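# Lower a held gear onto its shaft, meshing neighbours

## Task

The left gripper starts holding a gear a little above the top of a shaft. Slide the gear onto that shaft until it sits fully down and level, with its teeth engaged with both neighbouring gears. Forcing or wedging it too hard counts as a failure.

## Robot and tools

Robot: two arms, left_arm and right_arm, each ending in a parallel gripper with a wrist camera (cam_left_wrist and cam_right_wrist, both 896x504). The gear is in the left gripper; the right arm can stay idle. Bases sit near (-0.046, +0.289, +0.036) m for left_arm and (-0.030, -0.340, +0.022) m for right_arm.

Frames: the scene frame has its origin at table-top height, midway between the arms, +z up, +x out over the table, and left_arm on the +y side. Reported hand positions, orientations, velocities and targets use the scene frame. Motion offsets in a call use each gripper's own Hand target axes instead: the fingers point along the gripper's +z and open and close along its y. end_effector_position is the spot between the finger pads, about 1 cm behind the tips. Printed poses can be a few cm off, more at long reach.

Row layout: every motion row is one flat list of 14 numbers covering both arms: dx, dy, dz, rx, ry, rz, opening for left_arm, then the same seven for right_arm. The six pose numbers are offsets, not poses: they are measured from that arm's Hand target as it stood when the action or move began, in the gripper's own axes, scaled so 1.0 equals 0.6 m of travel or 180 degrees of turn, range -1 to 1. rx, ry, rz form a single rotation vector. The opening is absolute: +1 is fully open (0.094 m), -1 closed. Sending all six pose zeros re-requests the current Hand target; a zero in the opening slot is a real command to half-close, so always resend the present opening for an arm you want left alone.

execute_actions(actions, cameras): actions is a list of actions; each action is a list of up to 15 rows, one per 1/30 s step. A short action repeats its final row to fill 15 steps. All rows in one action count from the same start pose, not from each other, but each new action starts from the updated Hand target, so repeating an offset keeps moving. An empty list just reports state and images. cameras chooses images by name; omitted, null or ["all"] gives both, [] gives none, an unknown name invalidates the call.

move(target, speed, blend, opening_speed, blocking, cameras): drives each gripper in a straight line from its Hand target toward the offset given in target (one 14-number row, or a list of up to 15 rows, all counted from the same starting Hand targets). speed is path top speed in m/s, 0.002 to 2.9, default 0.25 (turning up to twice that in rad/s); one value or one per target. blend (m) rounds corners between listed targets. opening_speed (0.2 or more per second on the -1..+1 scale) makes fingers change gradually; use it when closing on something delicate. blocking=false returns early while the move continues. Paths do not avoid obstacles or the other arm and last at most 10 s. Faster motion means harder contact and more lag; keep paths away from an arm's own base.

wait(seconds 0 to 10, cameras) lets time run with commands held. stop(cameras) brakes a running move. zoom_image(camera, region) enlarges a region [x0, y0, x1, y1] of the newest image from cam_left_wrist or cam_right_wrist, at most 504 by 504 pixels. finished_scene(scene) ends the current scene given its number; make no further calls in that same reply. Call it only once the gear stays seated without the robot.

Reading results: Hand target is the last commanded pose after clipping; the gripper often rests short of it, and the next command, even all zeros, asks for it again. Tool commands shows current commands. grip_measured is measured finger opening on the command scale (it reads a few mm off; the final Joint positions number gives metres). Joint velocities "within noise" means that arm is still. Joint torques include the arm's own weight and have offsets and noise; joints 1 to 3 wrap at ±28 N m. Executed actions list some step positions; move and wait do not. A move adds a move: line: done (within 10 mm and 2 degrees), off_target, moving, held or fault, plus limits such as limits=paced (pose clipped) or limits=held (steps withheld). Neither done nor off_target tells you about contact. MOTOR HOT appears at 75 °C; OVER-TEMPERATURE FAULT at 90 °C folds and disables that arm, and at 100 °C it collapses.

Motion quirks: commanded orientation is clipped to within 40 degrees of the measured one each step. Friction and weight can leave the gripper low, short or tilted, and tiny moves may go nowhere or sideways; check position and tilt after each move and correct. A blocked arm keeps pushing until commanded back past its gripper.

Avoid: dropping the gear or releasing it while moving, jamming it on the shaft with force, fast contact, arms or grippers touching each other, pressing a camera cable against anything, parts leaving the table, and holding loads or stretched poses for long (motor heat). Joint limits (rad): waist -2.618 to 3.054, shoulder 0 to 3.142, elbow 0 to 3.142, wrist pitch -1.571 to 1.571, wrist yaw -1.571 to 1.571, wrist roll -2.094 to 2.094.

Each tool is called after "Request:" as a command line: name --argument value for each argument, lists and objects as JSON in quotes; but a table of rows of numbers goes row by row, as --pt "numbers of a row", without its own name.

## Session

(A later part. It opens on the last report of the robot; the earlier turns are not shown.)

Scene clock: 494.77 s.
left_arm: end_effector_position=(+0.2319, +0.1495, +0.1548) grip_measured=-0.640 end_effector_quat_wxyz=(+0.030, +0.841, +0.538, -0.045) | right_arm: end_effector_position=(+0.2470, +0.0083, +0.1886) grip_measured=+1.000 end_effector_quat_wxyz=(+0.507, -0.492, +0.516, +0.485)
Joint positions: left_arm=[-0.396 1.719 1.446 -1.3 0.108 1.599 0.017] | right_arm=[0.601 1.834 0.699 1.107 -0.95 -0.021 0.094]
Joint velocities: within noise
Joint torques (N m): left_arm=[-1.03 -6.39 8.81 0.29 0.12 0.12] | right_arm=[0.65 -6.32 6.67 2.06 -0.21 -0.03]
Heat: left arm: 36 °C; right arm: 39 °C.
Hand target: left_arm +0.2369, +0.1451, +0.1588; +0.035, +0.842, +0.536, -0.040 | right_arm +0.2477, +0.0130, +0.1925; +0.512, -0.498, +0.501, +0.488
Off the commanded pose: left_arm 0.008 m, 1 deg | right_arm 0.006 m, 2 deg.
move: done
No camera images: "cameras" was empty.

Request:
move --target '[-0.001,0.0035,0,0,0,0,-1,0,0,0,0,0,0,1]' --speed 0.05 --cameras '["cam_right_wrist"]'

Request:
zoom_image --camera "cam_right_wrist" --region '[365, 270, 485, 370]'

Scene clock: 501.67 s.
left_arm: end_effector_position=(+0.2331, +0.1484, +0.1548) grip_measured=-0.640 end_effector_quat_wxyz=(+0.029, +0.842, +0.537, -0.045) | right_arm: end_effector_position=(+0.2470, +0.0083, +0.1886) grip_measured=+1.000 end_effector_quat_wxyz=(+0.507, -0.492, +0.516, +0.485)
Joint positions: left_arm=[-0.398 1.727 1.454 -1.302 0.107 1.598 0.017] | right_arm=[0.601 1.834 0.699 1.107 -0.95 -0.021 0.094]
Joint velocities: left_arm=[within noise] | right_arm=[0.002 -0.007 0.012 0.037 -0.154 -0.037 0]
Joint torques (N m): left_arm=[-0.95 -6.52 8.96 0.28 0.12 0.12] | right_arm=[0.68 -6.42 6.61 2.06 -0.21 -0.02]
Heat: left arm: 36 °C; right arm: 39 °C.
Hand target: left_arm +0.2385, +0.1436, +0.1588; +0.035, +0.842, +0.536, -0.040 | right_arm +0.2477, +0.0130, +0.1925; +0.512, -0.498, +0.501, +0.488
Off the commanded pose: left_arm 0.008 m, 1 deg | right_arm 0.006 m, 2 deg.
move: done
camera_calibration:
cam_right_wrist: T_world_to_cam=[[0.999227, -0.0393104, -0.00023689, -0.244833], [-0.016868, -0.423308, -0.905829, 0.21888], [0.0355082, 0.905133, -0.423644, 0.154421], [0, 0, 0, 1]] pos_world=[0.242853, -0.0567423, 0.26363]
Images, in order (width x height): cam_right_wrist 896x504.

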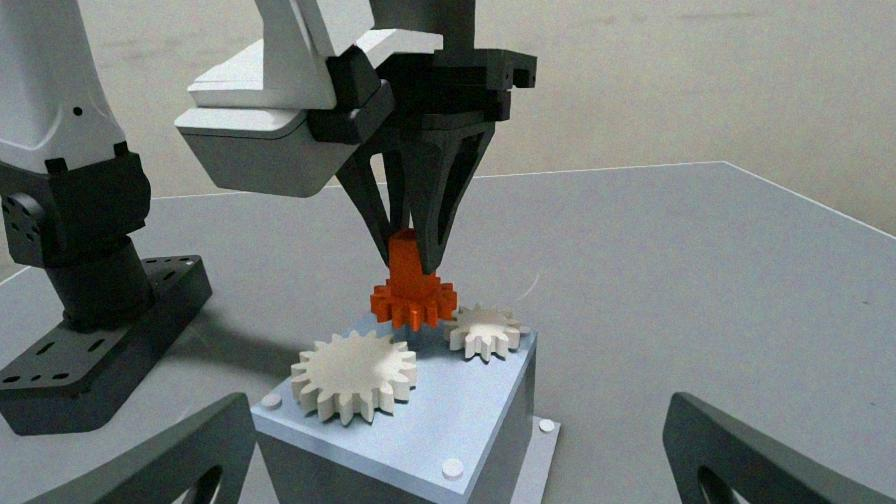

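Scaled by 4.200 from the camera's 896x504 image, which has a finer 1280x720 frame.

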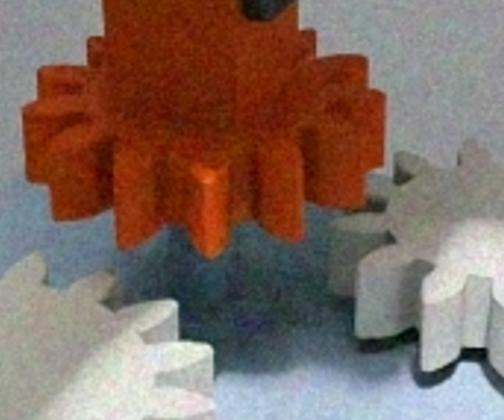

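Request:
move --target '[0.001,-0.004,0.015,0,0,0,-1,0,0,0,0,0,0,1]' --speed 0.05 --cameras '["cam_right_wrist"]'

Request:
zoom_image --camera "cam_right_wrist" --region '[365, 270, 485, 370]'

Scene clock: 510.00 s.
left_arm: end_effector_position=(+0.2330, +0.1487, +0.1519) grip_measured=-0.640 end_effector_quat_wxyz=(+0.028, +0.842, +0.538, -0.045) | right_arm: end_effector_position=(+0.2470, +0.0083, +0.1886) grip_measured=+1.000 end_effector_quat_wxyz=(+0.507, -0.492, +0.516, +0.485)
Joint positions: left_arm=[-0.398 1.727 1.443 -1.291 0.106 1.597 0.017] | right_arm=[0.601 1.834 0.699 1.107 -0.95 -0.021 0.094]
Joint velocities: within noise
Joint torques (N m): left_arm=[-0.99 -7.09 5.91 0.56 0.15 0.09] | right_arm=[0.58 -6.31 6.72 2.06 -0.24 -0.03]
Heat: left arm: 38 °C; right arm: 39 °C.
Hand target: left_arm +0.2364, +0.1443, +0.1498; +0.036, +0.842, +0.536, -0.040 | right_arm +0.2477, +0.0130, +0.1925; +0.512, -0.498, +0.501, +0.488
Off the commanded pose: left_arm 0.006 m, 1 deg | right_arm 0.006 m, 2 deg.
move: done
camera_calibration:
cam_right_wrist: T_world_to_cam=[[0.999227, -0.0393104, -0.00023689, -0.244833], [-0.016868, -0.423308, -0.905829, 0.21888], [0.0355082, 0.905133, -0.423644, 0.154421], [0, 0, 0, 1]] pos_world=[0.242853, -0.0567423, 0.26363]
Images, in order (width x height): cam_right_wrist 896x504.

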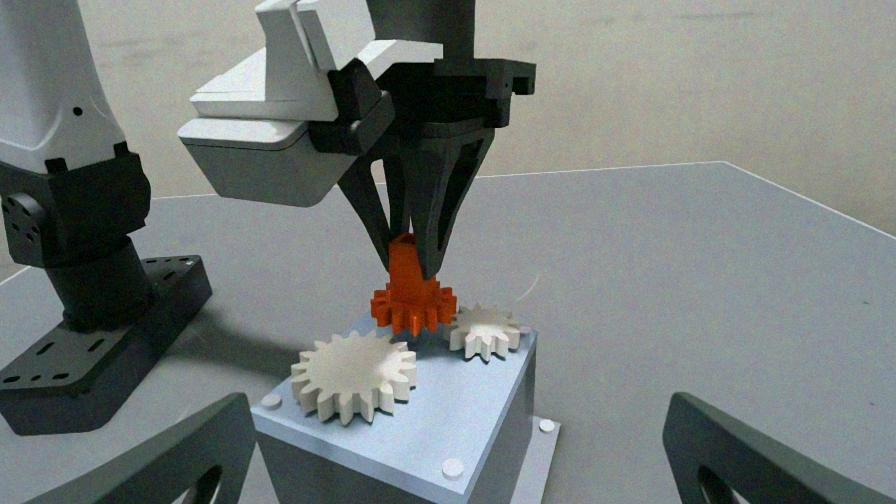

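Scaled by 4.200 from the camera's 896x504 image, which has a finer 1280x720 frame.

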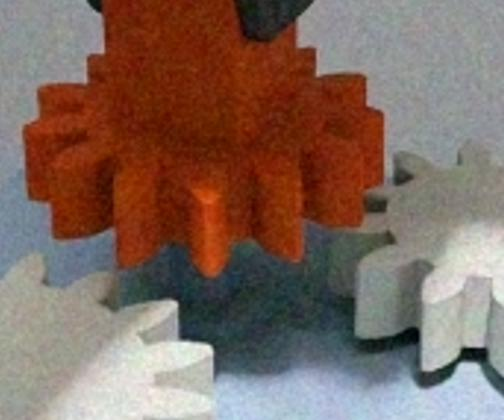

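Request:
move --target '[0.0038,-0.0052,0.0065,0,0,0,-1,0,0,0,0,0,0,1]' --speed 0.05

Request:
zoom_image --camera "cam_left_wrist" --region '[260, 220, 560, 430]'

Scene clock: 519.47 s.
left_arm: end_effector_position=(+0.2321, +0.1491, +0.1465) grip_measured=-0.640 end_effector_quat_wxyz=(+0.027, +0.842, +0.538, -0.046) | right_arm: end_effector_position=(+0.2470, +0.0083, +0.1886) grip_measured=+1.000 end_effector_quat_wxyz=(+0.507, -0.492, +0.516, +0.485)
Joint positions: left_arm=[-0.398 1.727 1.422 -1.272 0.106 1.597 0.017] | right_arm=[0.601 1.834 0.699 1.107 -0.95 -0.021 0.094]
Joint velocities: within noise
Joint torques (N m): left_arm=[-0.42 -7.99 5.22 0.54 0.14 0.18] | right_arm=[0.66 -6.34 6.64 2.08 -0.25 -0.02]
Heat: left arm: 37 °C; right arm: 39 °C.
Hand target: left_arm +0.2344, +0.1473, +0.1457; +0.035, +0.842, +0.536, -0.040 | right_arm +0.2477, +0.0130, +0.1925; +0.512, -0.498, +0.501, +0.488
Off the commanded pose: left_arm 0.003 m, 1 deg | right_arm 0.006 m, 2 deg.
move: done
camera_calibration:
cam_left_wrist: T_world_to_cam=[[-0.89417, 0.44771, -0.00408056, 0.145261], [0.420375, 0.842645, 0.336503, -0.23571], [0.154094, 0.299175, -0.941674, 0.144333], [0, 0, 0, 1]] pos_world=[0.206733, 0.090404, 0.215825]
cam_right_wrist: T_world_to_cam=[[0.999227, -0.0393104, -0.00023689, -0.244833], [-0.016868, -0.423308, -0.905829, 0.21888], [0.0355082, 0.905133, -0.423644, 0.154421], [0, 0, 0, 1]] pos_world=[0.242853, -0.0567423, 0.26363]

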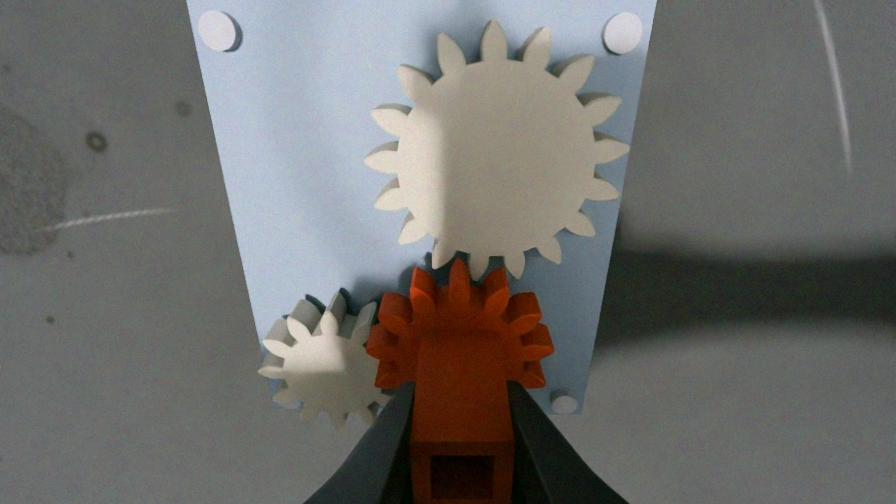

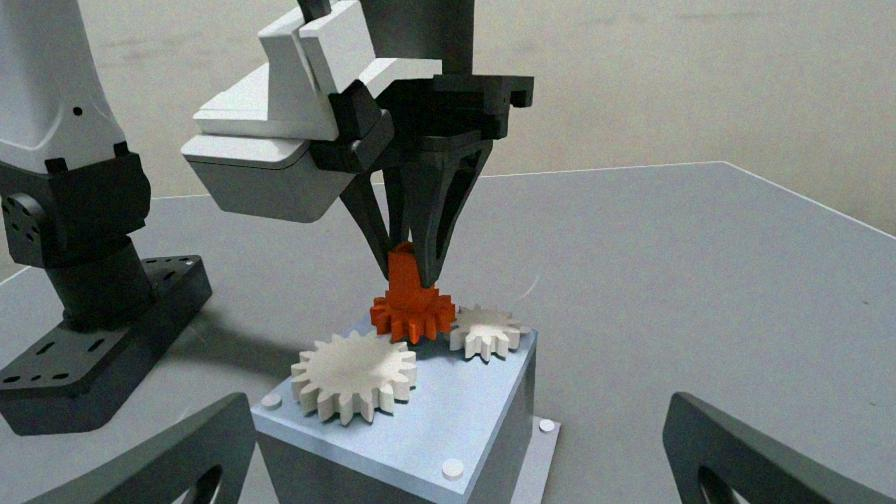

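Scaled by 1.680 from the camera's 896x504 image, which has a finer 1280x720 frame.

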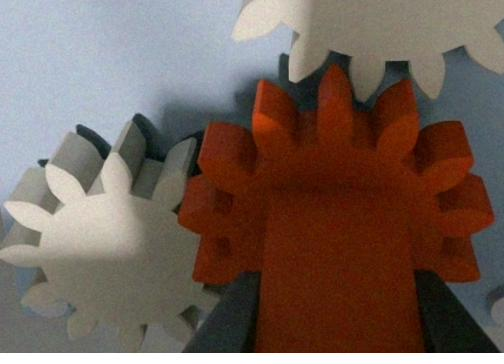

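Request:
move --target '[-0.0023,-0.0005,0.0053,-0.0035,0.0187,0,-1,0,0,0,0,0,0,1]' --speed 0.05

Request:
zoom_image --camera "cam_right_wrist" --region '[365, 270, 485, 370]'

Request:
move --target '[0,0,0,0,0,-0.042,-1,0,0,0,0,0,0,1]' --speed 0.06

Request:
zoom_image --camera "cam_right_wrist" --region '[365, 270, 485, 370]'

Request:
zoom_image --camera "cam_left_wrist" --region '[330, 200, 680, 450]'

Scene clock: 565.77 s.
left_arm: end_effector_position=(+0.2311, +0.1474, +0.1459) grip_measured=-0.640 end_effector_quat_wxyz=(+0.019, +0.843, +0.537, -0.021) | right_arm: end_effector_position=(+0.2470, +0.0083, +0.1886) grip_measured=+1.000 end_effector_quat_wxyz=(+0.507, -0.492, +0.516, +0.485)
Joint positions: left_arm=[-0.432 1.712 1.406 -1.254 0.056 1.565 0.017] | right_arm=[0.601 1.834 0.699 1.107 -0.95 -0.021 0.094]
Joint velocities: within noise
Joint torques (N m): left_arm=[-0.9 -7.57 4.64 0.67 0.01 0.11] | right_arm=[0.64 -6.34 6.63 2.05 -0.25 -0.03]
Heat: left arm: 36 °C; right arm: 39 °C.
Hand target: left_arm +0.2335, +0.1458, +0.1426; +0.024, +0.843, +0.538, -0.012 | right_arm +0.2477, +0.0130, +0.1925; +0.512, -0.498, +0.501, +0.488
Off the commanded pose: left_arm 0.004 m, 1 deg | right_arm 0.006 m, 2 deg.
move: done
camera_calibration:
cam_left_wrist: T_world_to_cam=[[-0.892958, 0.449859, -0.0159038, 0.146344], [0.410125, 0.827634, 0.383169, -0.235874], [0.185535, 0.335632, -0.923541, 0.129207], [0, 0, 0, 1]] pos_world=[0.203445, 0.0860175, 0.212035]
cam_right_wrist: T_world_to_cam=[[0.999227, -0.0393104, -0.00023689, -0.244833], [-0.016868, -0.423308, -0.905829, 0.21888], [0.0355082, 0.905133, -0.423644, 0.154421], [0, 0, 0, 1]] pos_world=[0.242853, -0.0567423, 0.26363]

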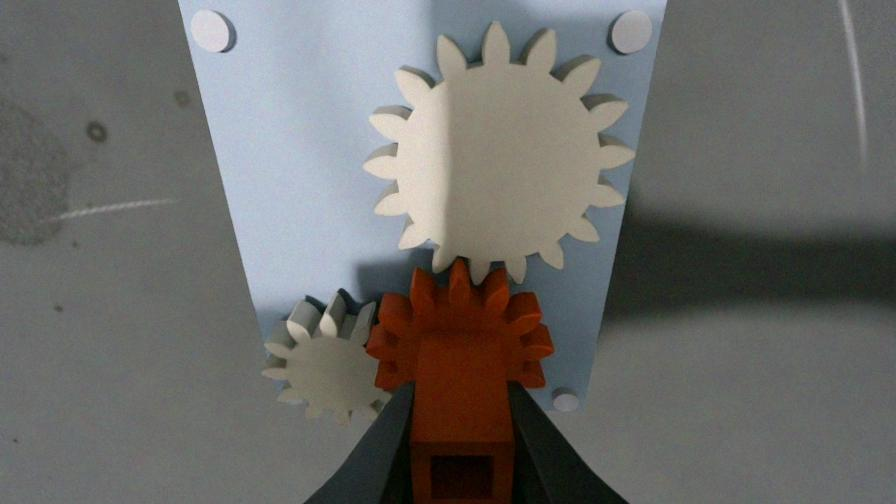

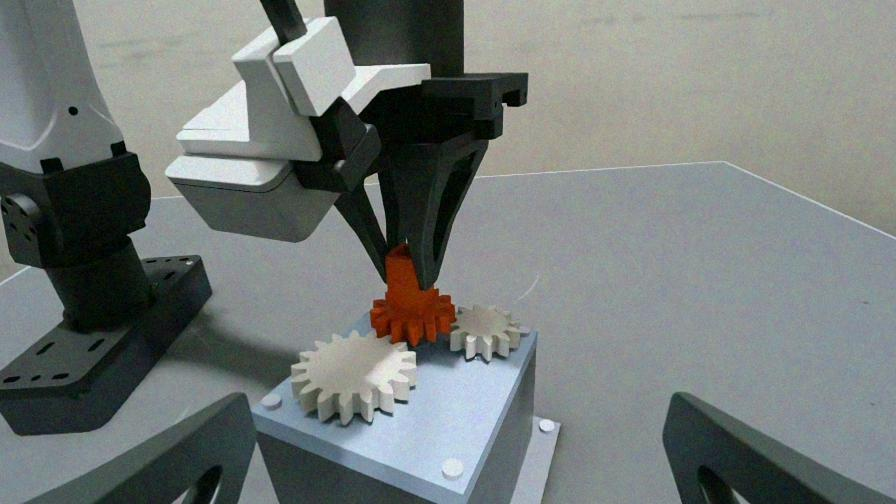

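Scaled by 4.200 from the camera's 896x504 image, which has a finer 1280x720 frame.

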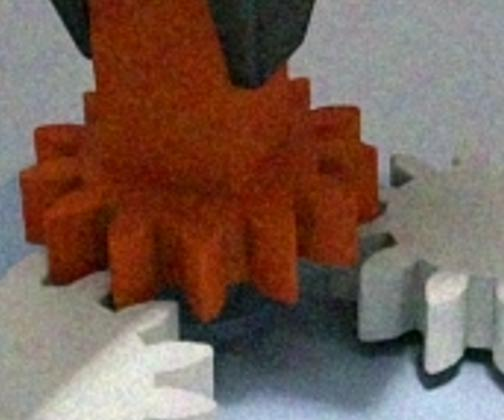

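Scene clock: 567.43 s.
left_arm: end_effector_position=(+0.2312, +0.1475, +0.1458) grip_measured=-0.640 end_effector_quat_wxyz=(+0.017, +0.807, +0.590, -0.022) | right_arm: end_effector_position=(+0.2470, +0.0083, +0.1886) grip_measured=+1.000 end_effector_quat_wxyz=(+0.507, -0.492, +0.516, +0.485)
Joint positions: left_arm=[-0.432 1.712 1.406 -1.254 0.055 1.437 0.017] | right_arm=[0.601 1.834 0.699 1.107 -0.95 -0.021 0.094]
Joint velocities: within noise
Joint torques (N m): left_arm=[-0.88 -7.64 4.64 0.69 0.03 0.09] | right_arm=[0.62 -6.27 6.69 2.07 -0.22 -0.02]
Heat: left arm: 36 °C; right arm: 39 °C.
Hand target: left_arm +0.2334, +0.1459, +0.1426; +0.023, +0.806, +0.592, -0.014 | right_arm +0.2477, +0.0130, +0.1925; +0.512, -0.498, +0.501, +0.488
Off the commanded pose: left_arm 0.004 m, 1 deg | right_arm 0.006 m, 2 deg.
move: done
camera_calibration:
cam_left_wrist: T_world_to_cam=[[-0.943034, 0.332582, -0.00873263, 0.174232], [0.304088, 0.872295, 0.382925, -0.218068], [0.134971, 0.358456, -0.923738, 0.137491], [0, 0, 0, 1]] pos_world=[0.212061, 0.0829891, 0.212031]
cam_right_wrist: T_world_to_cam=[[0.999227, -0.0393104, -0.00023689, -0.244833], [-0.016868, -0.423308, -0.905829, 0.21888], [0.0355082, 0.905133, -0.423644, 0.154421], [0, 0, 0, 1]] pos_world=[0.242853, -0.0567423, 0.26363]

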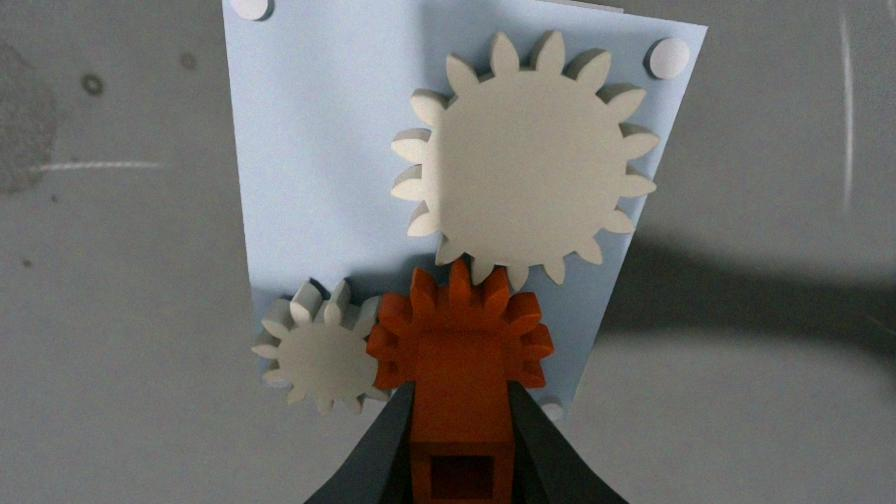

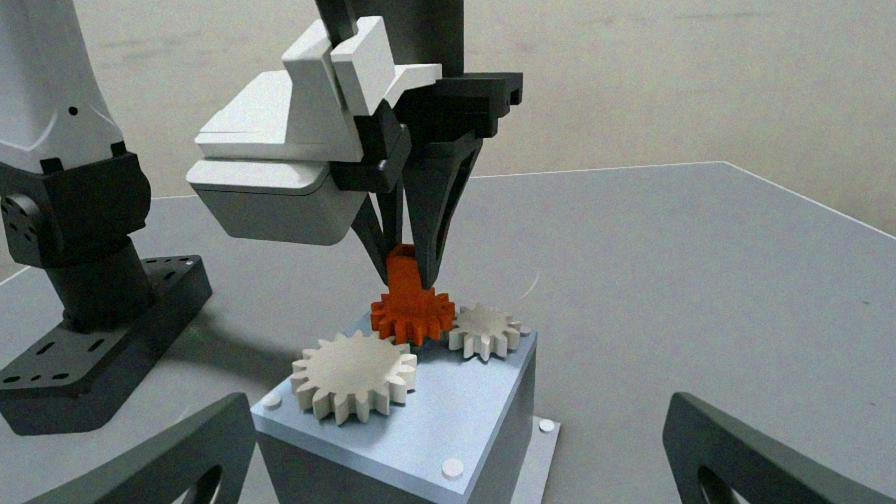

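Scaled by 4.200 from the camera's 896x504 image, which has a finer 1280x720 frame.

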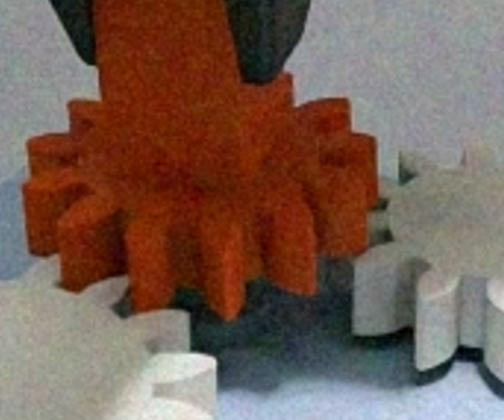

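Scaled by 1.440 from the camera's 896x504 image, which has a finer 1280x720 frame.

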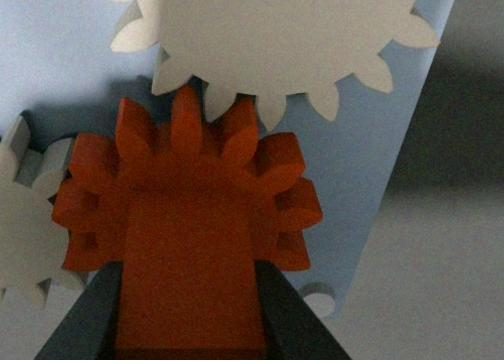

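Request:
move --target '[0.0031,0.0007,0.005,0.006,-0.0181,-0.0007,-1,0,0,0,0,0,0,1]' --speed 0.05

Request:
zoom_image --camera "cam_right_wrist" --region '[365, 270, 485, 370]'

Request:
zoom_image --camera "cam_left_wrist" --region '[230, 200, 580, 450]'

Scene clock: 580.63 s.
left_arm: end_effector_position=(+0.2317, +0.1485, +0.1460) grip_measured=-0.640 end_effector_quat_wxyz=(+0.027, +0.803, +0.594, -0.040) | right_arm: end_effector_position=(+0.2470, +0.0083, +0.1886) grip_measured=+1.000 end_effector_quat_wxyz=(+0.507, -0.492, +0.516, +0.485)
Joint positions: left_arm=[-0.406 1.712 1.404 -1.254 0.096 1.451 0.017] | right_arm=[0.601 1.834 0.699 1.107 -0.95 -0.021 0.094]
Joint velocities: within noise
Joint torques (N m): left_arm=[0.32 -6.38 4.93 0.68 0.25 0.27] | right_arm=[0.65 -6.26 6.67 2.07 -0.24 -0.03]
Heat: left arm: 36 °C; right arm: 39 °C.
Hand target: left_arm +0.2345, +0.1473, +0.1396; +0.033, +0.804, +0.592, -0.042 | right_arm +0.2477, +0.0130, +0.1924; +0.512, -0.498, +0.501, +0.488
Off the commanded pose: left_arm 0.007 m, 1 deg | right_arm 0.006 m, 2 deg.
move: done
camera_calibration:
cam_left_wrist: T_world_to_cam=[[-0.947025, 0.321122, -0.0048348, 0.176427], [0.29975, 0.889202, 0.345644, -0.215224], [0.115293, 0.325885, -0.938353, 0.148645], [0, 0, 0, 1]] pos_world=[0.214457, 0.0862822, 0.214726]
cam_right_wrist: T_world_to_cam=[[0.999227, -0.0393104, -0.00023689, -0.244833], [-0.016868, -0.423308, -0.905829, 0.21888], [0.0355082, 0.905133, -0.423644, 0.154421], [0, 0, 0, 1]] pos_world=[0.242853, -0.0567423, 0.26363]

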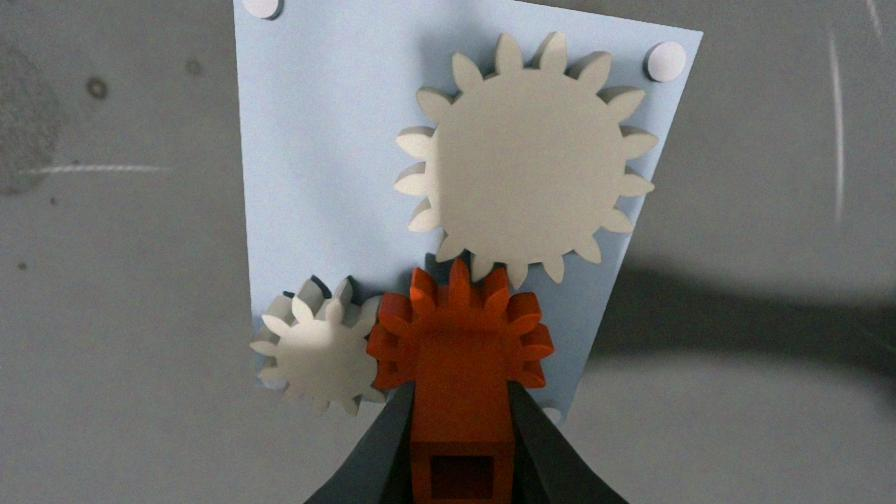

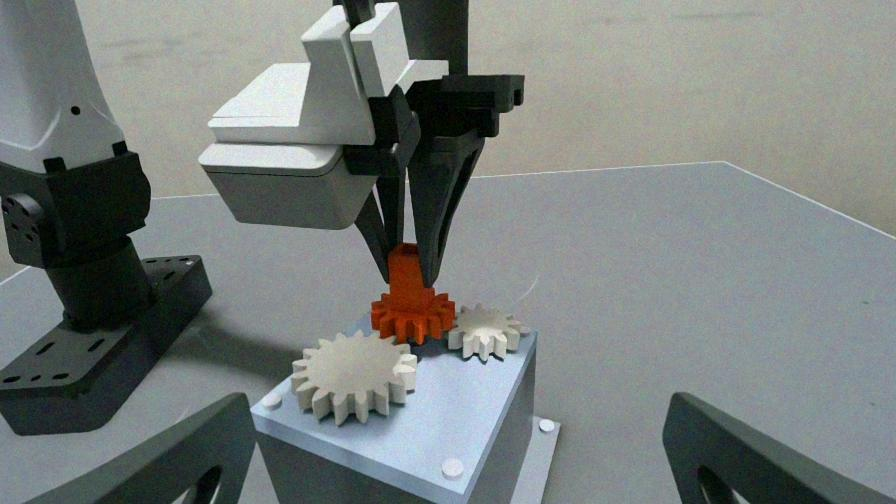

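Scaled by 4.200 from the camera's 896x504 image, which has a finer 1280x720 frame.

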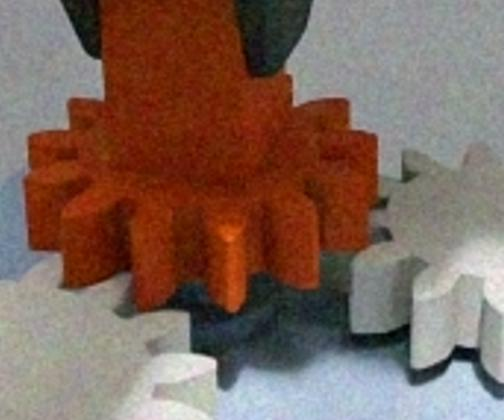

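Scaled by 1.440 from the camera's 896x504 image, which has a finer 1280x720 frame.

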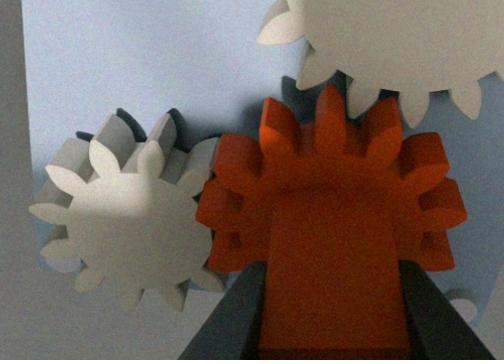

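Request:
move --target '[0,0,0.005,0,0,0,-1,0,0,0,0,0,0,1]' --speed 0.05

Request:
move --pt "0 0 0 0 0 -0.008 -1 0 0 0 0 0 0 1" --pt "0 0 0 0 0 0.008 -1 0 0 0 0 0 0 1" --pt "0 0 0 0 0 0 -1 0 0 0 0 0 0 1" --speed 0.03

Request:
zoom_image --camera "cam_right_wrist" --region '[365, 270, 485, 370]'

Request:
zoom_image --camera "cam_left_wrist" --region '[230, 200, 580, 450]'

Scene clock: 596.37 s.
left_arm: end_effector_position=(+0.2316, +0.1484, +0.1458) grip_measured=-0.640 end_effector_quat_wxyz=(+0.028, +0.803, +0.594, -0.040) | right_arm: end_effector_position=(+0.2470, +0.0083, +0.1886) grip_measured=+1.000 end_effector_quat_wxyz=(+0.507, -0.492, +0.516, +0.485)
Joint positions: left_arm=[-0.406 1.712 1.403 -1.253 0.097 1.452 0.017] | right_arm=[0.601 1.834 0.699 1.107 -0.95 -0.021 0.094]
Joint velocities: within noise
Joint torques (N m): left_arm=[0.12 -6.41 3.97 0.78 0.25 0.28] | right_arm=[0.61 -6.3 6.71 2.06 -0.22 -0.02]
Heat: left arm: 35 °C; right arm: 39 °C.
Hand target: left_arm +0.2344, +0.1469, +0.1366; +0.033, +0.804, +0.592, -0.043 | right_arm +0.2477, +0.0130, +0.1924; +0.512, -0.498, +0.501, +0.488
Off the commanded pose: left_arm 0.010 m, 1 deg | right_arm 0.006 m, 2 deg.
move: done
camera_calibration:
cam_left_wrist: T_world_to_cam=[[-0.946789, 0.321818, -0.00483506, 0.176159], [0.300536, 0.889353, 0.344571, -0.214991], [0.115189, 0.324783, -0.938748, 0.148809], [0, 0, 0, 1]] pos_world=[0.214256, 0.0861814, 0.214625]
cam_right_wrist: T_world_to_cam=[[0.999227, -0.0393104, -0.00023689, -0.244833], [-0.016868, -0.423308, -0.905829, 0.21888], [0.0355082, 0.905133, -0.423644, 0.154421], [0, 0, 0, 1]] pos_world=[0.242853, -0.0567423, 0.26363]

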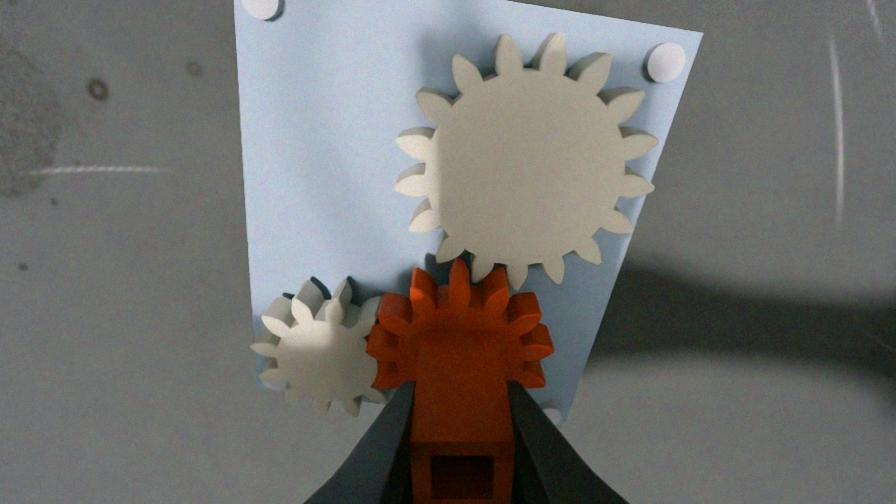

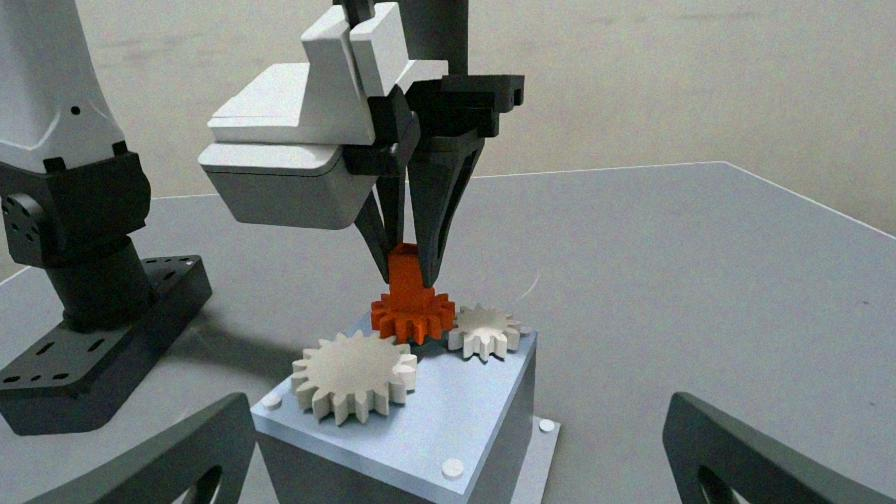

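Scene clock: 598.30 s.
left_arm: end_effector_position=(+0.2317, +0.1481, +0.1458) grip_measured=-0.640 end_effector_quat_wxyz=(+0.029, +0.808, +0.587, -0.040) | right_arm: end_effector_position=(+0.2470, +0.0083, +0.1886) grip_measured=+1.000 end_effector_quat_wxyz=(+0.507, -0.492, +0.516, +0.485)
Joint positions: left_arm=[-0.406 1.712 1.403 -1.252 0.099 1.469 0.017] | right_arm=[0.601 1.834 0.699 1.107 -0.95 -0.021 0.094]
Joint velocities: within noise
Joint torques (N m): left_arm=[0.21 -6.27 4.03 0.8 0.23 0.12] | right_arm=[0.62 -6.28 6.61 2.08 -0.24 -0.01]
Heat: left arm: 35 °C; right arm: 39 °C.
Hand target: left_arm +0.2344, +0.1469, +0.1366; +0.033, +0.804, +0.592, -0.043 | right_arm +0.2477, +0.0130, +0.1924; +0.512, -0.498, +0.501, +0.488
Off the commanded pose: left_arm 0.010 m, 1 deg | right_arm 0.006 m, 2 deg.
move: done
camera_calibration:
cam_left_wrist: T_world_to_cam=[[-0.941245, 0.33765, -0.00709399, 0.173086], [0.314872, 0.884955, 0.34309, -0.217287], [0.122122, 0.320698, -0.939276, 0.148039], [0, 0, 0, 1]] pos_world=[0.213255, 0.0863712, 0.214827]
cam_right_wrist: T_world_to_cam=[[0.999227, -0.0393104, -0.00023689, -0.244833], [-0.016868, -0.423308, -0.905829, 0.21888], [0.0355082, 0.905133, -0.423644, 0.154421], [0, 0, 0, 1]] pos_world=[0.242853, -0.0567423, 0.26363]

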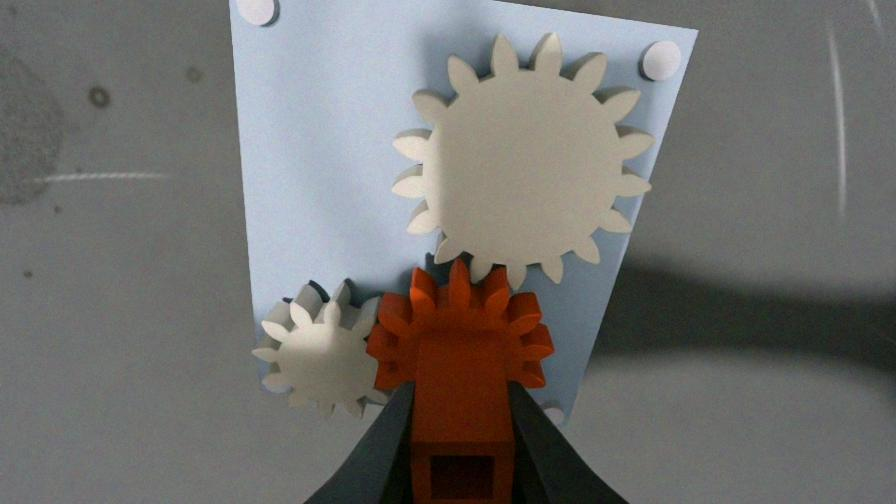

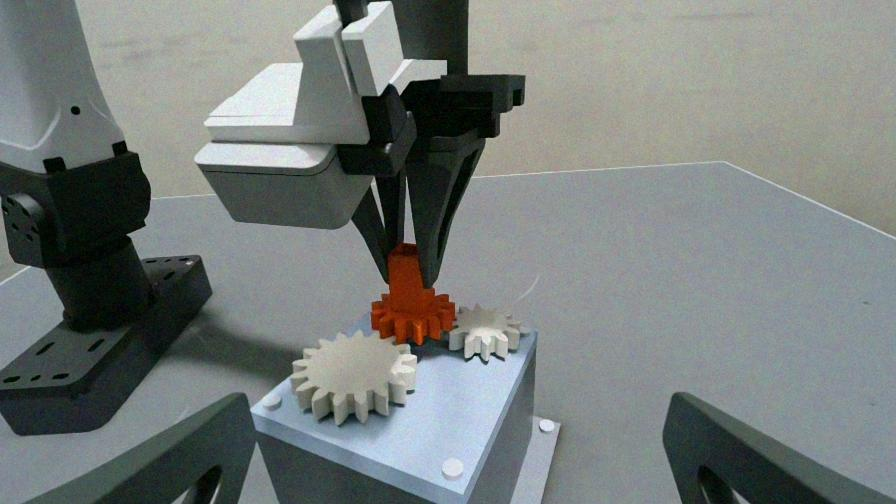

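Scaled by 4.200 from the camera's 896x504 image, which has a finer 1280x720 frame.

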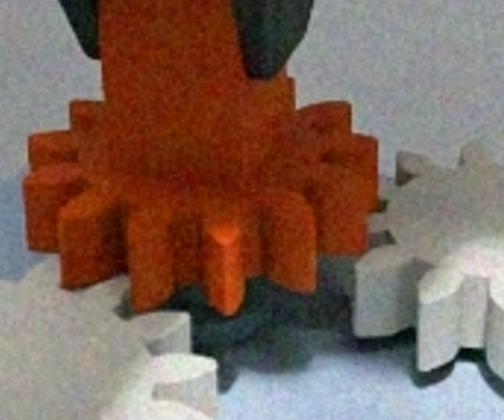

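Scaled by 1.440 from the camera's 896x504 image, which has a finer 1280x720 frame.

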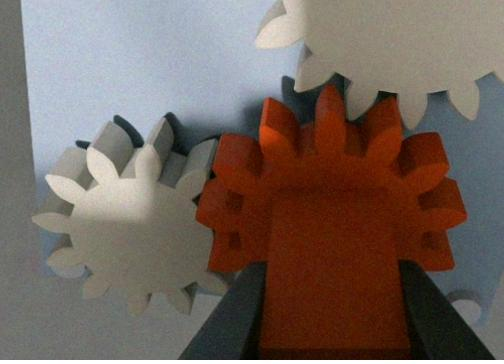

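Request:
zoom_image --camera "cam_right_wrist" --region '[430, 300, 490, 350]'

Request:
zoom_image --camera "cam_right_wrist" --region '[362, 310, 422, 360]'

Request:
zoom_image --camera "cam_left_wrist" --region '[330, 260, 470, 400]'

Request:
zoom_image --camera "cam_left_wrist" --region '[400, 220, 540, 320]'

Scaled by 8.400 from the camera's 896x504 image, which has a finer 1280x720 frame.

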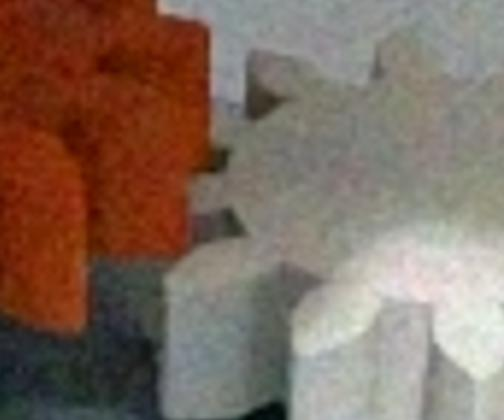

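Scaled by 8.400 from the camera's 896x504 image, which has a finer 1280x720 frame.

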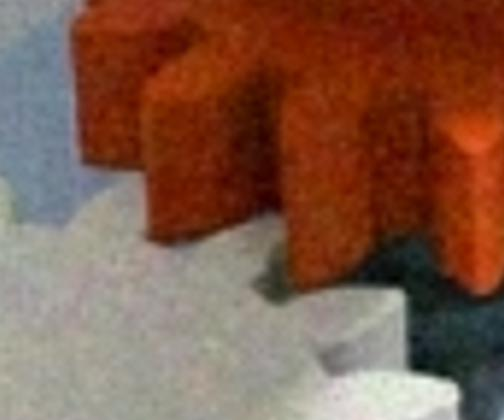

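Scaled by 3.600 from the camera's 896x504 image, which has a finer 1280x720 frame.

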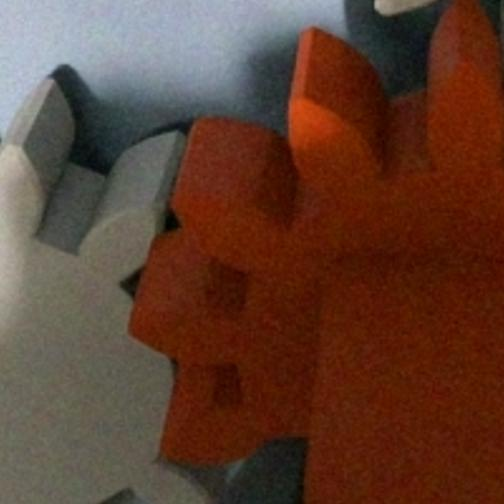

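Scaled by 3.600 from the camera's 896x504 image, which has a finer 1280x720 frame.

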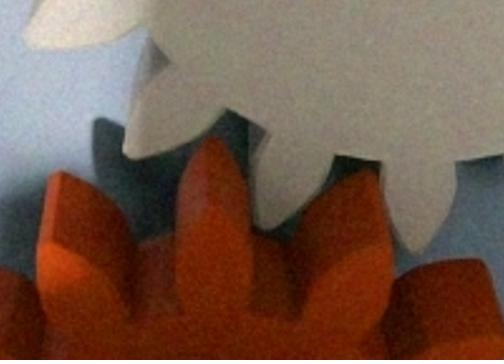

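Request:
move --target '[-0.003,-0.0023,-0.0098,-0.0144,0.0124,0.0016,-1,0,0,0,0,0,0,1]' --speed 0.05

Request:
zoom_image --camera "cam_right_wrist" --region '[365, 270, 485, 370]'

Request:
zoom_image --camera "cam_right_wrist" --region '[430, 300, 490, 350]'

Request:
zoom_image --camera "cam_right_wrist" --region '[362, 310, 422, 360]'

Scene clock: 718.37 s.
left_arm: end_effector_position=(+0.2305, +0.1479, +0.1454) grip_measured=-0.640 end_effector_quat_wxyz=(+0.033, +0.806, +0.591, -0.022) | right_arm: end_effector_position=(+0.2470, +0.0083, +0.1886) grip_measured=+1.000 end_effector_quat_wxyz=(+0.507, -0.492, +0.516, +0.485)
Joint positions: left_arm=[-0.424 1.683 1.369 -1.219 0.07 1.442 0.017] | right_arm=[0.601 1.834 0.699 1.107 -0.95 -0.021 0.094]
Joint velocities: within noise
Joint torques (N m): left_arm=[-0.87 -7.5 4.78 0.75 0.01 0.11] | right_arm=[0.61 -6.46 6.67 2.07 -0.22 -0.05]
Heat: left arm: 33 °C; right arm: 39 °C.
Hand target: left_arm +0.2327, +0.1462, +0.1426; +0.040, +0.806, +0.591, -0.013 | right_arm +0.2477, +0.0130, +0.1924; +0.512, -0.498, +0.501, +0.488
Off the commanded pose: left_arm 0.004 m, 1 deg | right_arm 0.006 m, 2 deg.
move: done
camera_calibration:
cam_left_wrist: T_world_to_cam=[[-0.943768, 0.328725, -0.035245, 0.178007], [0.293744, 0.882673, 0.366883, -0.214829], [0.151713, 0.335899, -0.929599, 0.137321], [0, 0, 0, 1]] pos_world=[0.210269, 0.0849821, 0.212745]
cam_right_wrist: T_world_to_cam=[[0.999227, -0.0393104, -0.00023689, -0.244833], [-0.016868, -0.423308, -0.905829, 0.21888], [0.0355082, 0.905133, -0.423644, 0.154421], [0, 0, 0, 1]] pos_world=[0.242853, -0.0567423, 0.26363]

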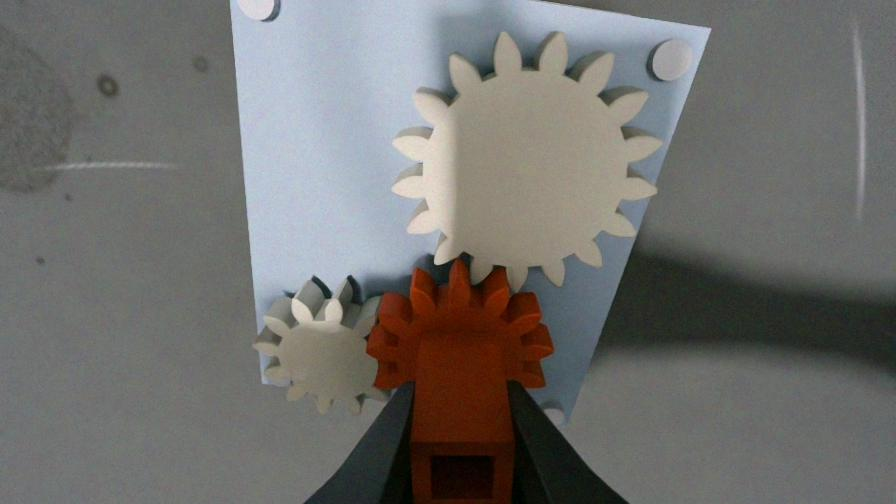

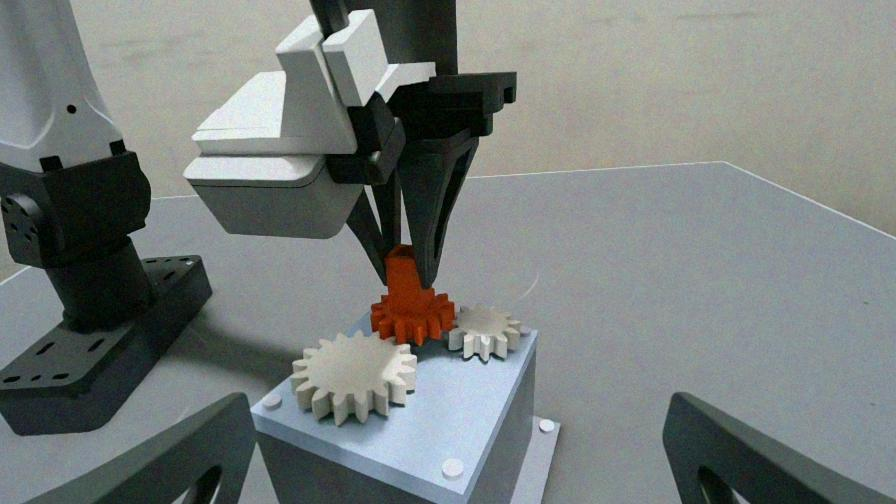

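Scaled by 4.200 from the camera's 896x504 image, which has a finer 1280x720 frame.

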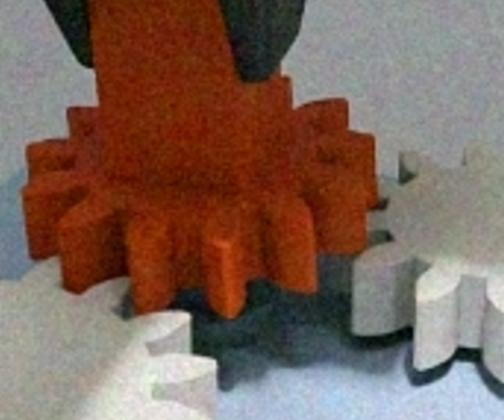

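Scaled by 8.400 from the camera's 896x504 image, which has a finer 1280x720 frame.

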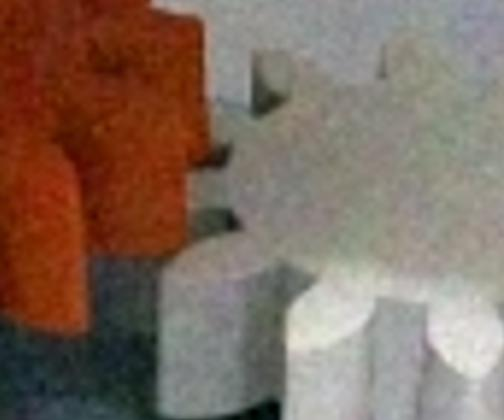

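Scaled by 8.400 from the camera's 896x504 image, which has a finer 1280x720 frame.

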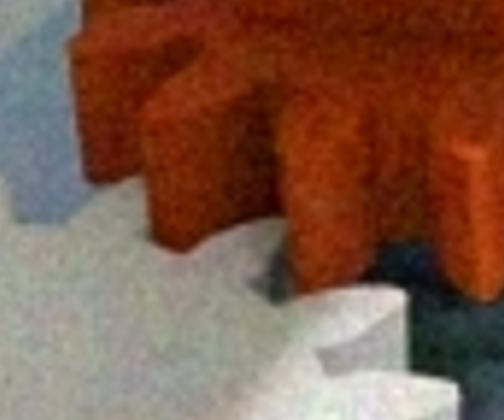

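Request:
move --target '[0,0,-0.003,0,0,0.04,-1,0,0,0,0,0,0,1]' --speed 0.08

Request:
zoom_image --camera "cam_right_wrist" --region '[365, 270, 485, 370]'

Request:
zoom_image --camera "cam_right_wrist" --region '[430, 300, 490, 350]'

Request:
zoom_image --camera "cam_left_wrist" --region '[400, 220, 540, 320]'

Scene clock: 744.93 s.
left_arm: end_effector_position=(+0.2306, +0.1482, +0.1454) grip_measured=-0.640 end_effector_quat_wxyz=(+0.034, +0.836, +0.547, -0.019) | right_arm: end_effector_position=(+0.2470, +0.0083, +0.1886) grip_measured=+1.000 end_effector_quat_wxyz=(+0.507, -0.492, +0.516, +0.485)
Joint positions: left_arm=[-0.424 1.683 1.369 -1.219 0.068 1.549 0.017] | right_arm=[0.601 1.834 0.699 1.107 -0.95 -0.021 0.094]
Joint velocities: within noise
Joint torques (N m): left_arm=[-0.81 -7.53 5.37 0.68 0.04 0.28] | right_arm=[0.65 -6.34 6.6 2.04 -0.22 -0.04]
Heat: left arm: 34 °C; right arm: 39 °C.
Hand target: left_arm +0.2326, +0.1464, +0.1444; +0.040, +0.841, +0.539, -0.011 | right_arm +0.2477, +0.0130, +0.1924; +0.512, -0.498, +0.501, +0.488
Off the commanded pose: left_arm 0.003 m, 2 deg | right_arm 0.006 m, 2 deg.
move: done
camera_calibration:
cam_left_wrist: T_world_to_cam=[[-0.903136, 0.427205, -0.0429074, 0.155114], [0.382429, 0.84583, 0.371913, -0.230867], [0.195176, 0.319479, -0.927275, 0.12923], [0, 0, 0, 1]] pos_world=[0.203156, 0.087723, 0.212349]
cam_right_wrist: T_world_to_cam=[[0.999227, -0.0393104, -0.00023689, -0.244833], [-0.016868, -0.423308, -0.905829, 0.21888], [0.0355082, 0.905133, -0.423644, 0.154421], [0, 0, 0, 1]] pos_world=[0.242853, -0.0567423, 0.26363]

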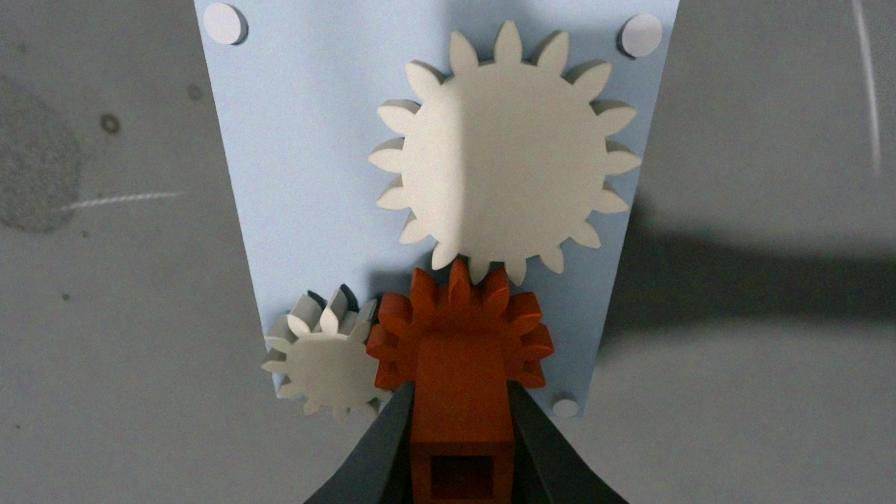

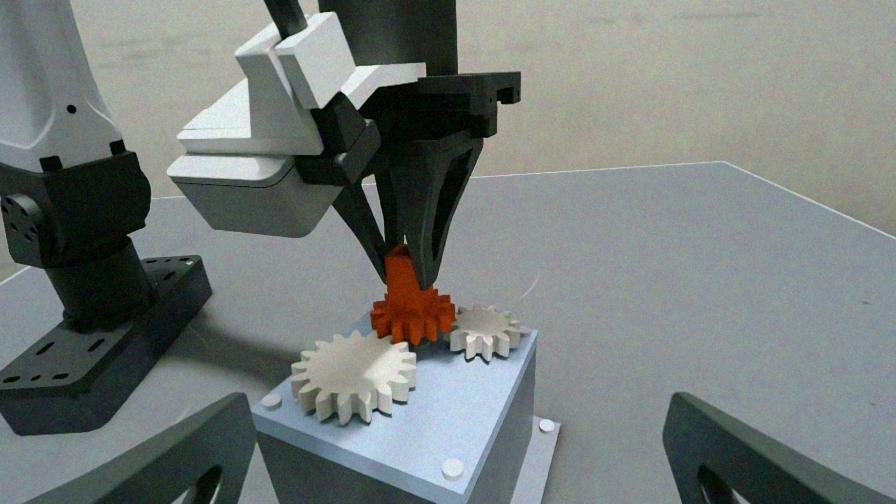

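Scaled by 4.200 from the camera's 896x504 image, which has a finer 1280x720 frame.

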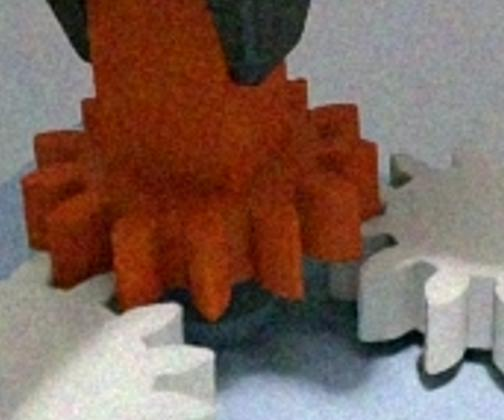

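Scaled by 8.400 from the camera's 896x504 image, which has a finer 1280x720 frame.

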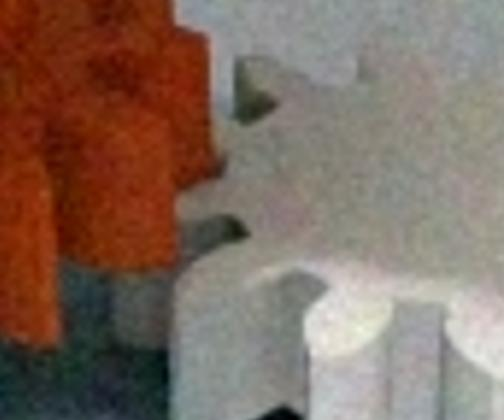

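Scaled by 3.600 from the camera's 896x504 image, which has a finer 1280x720 frame.

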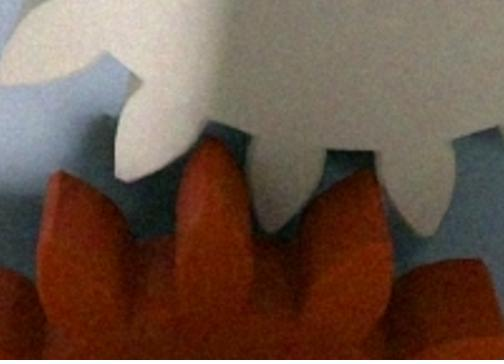

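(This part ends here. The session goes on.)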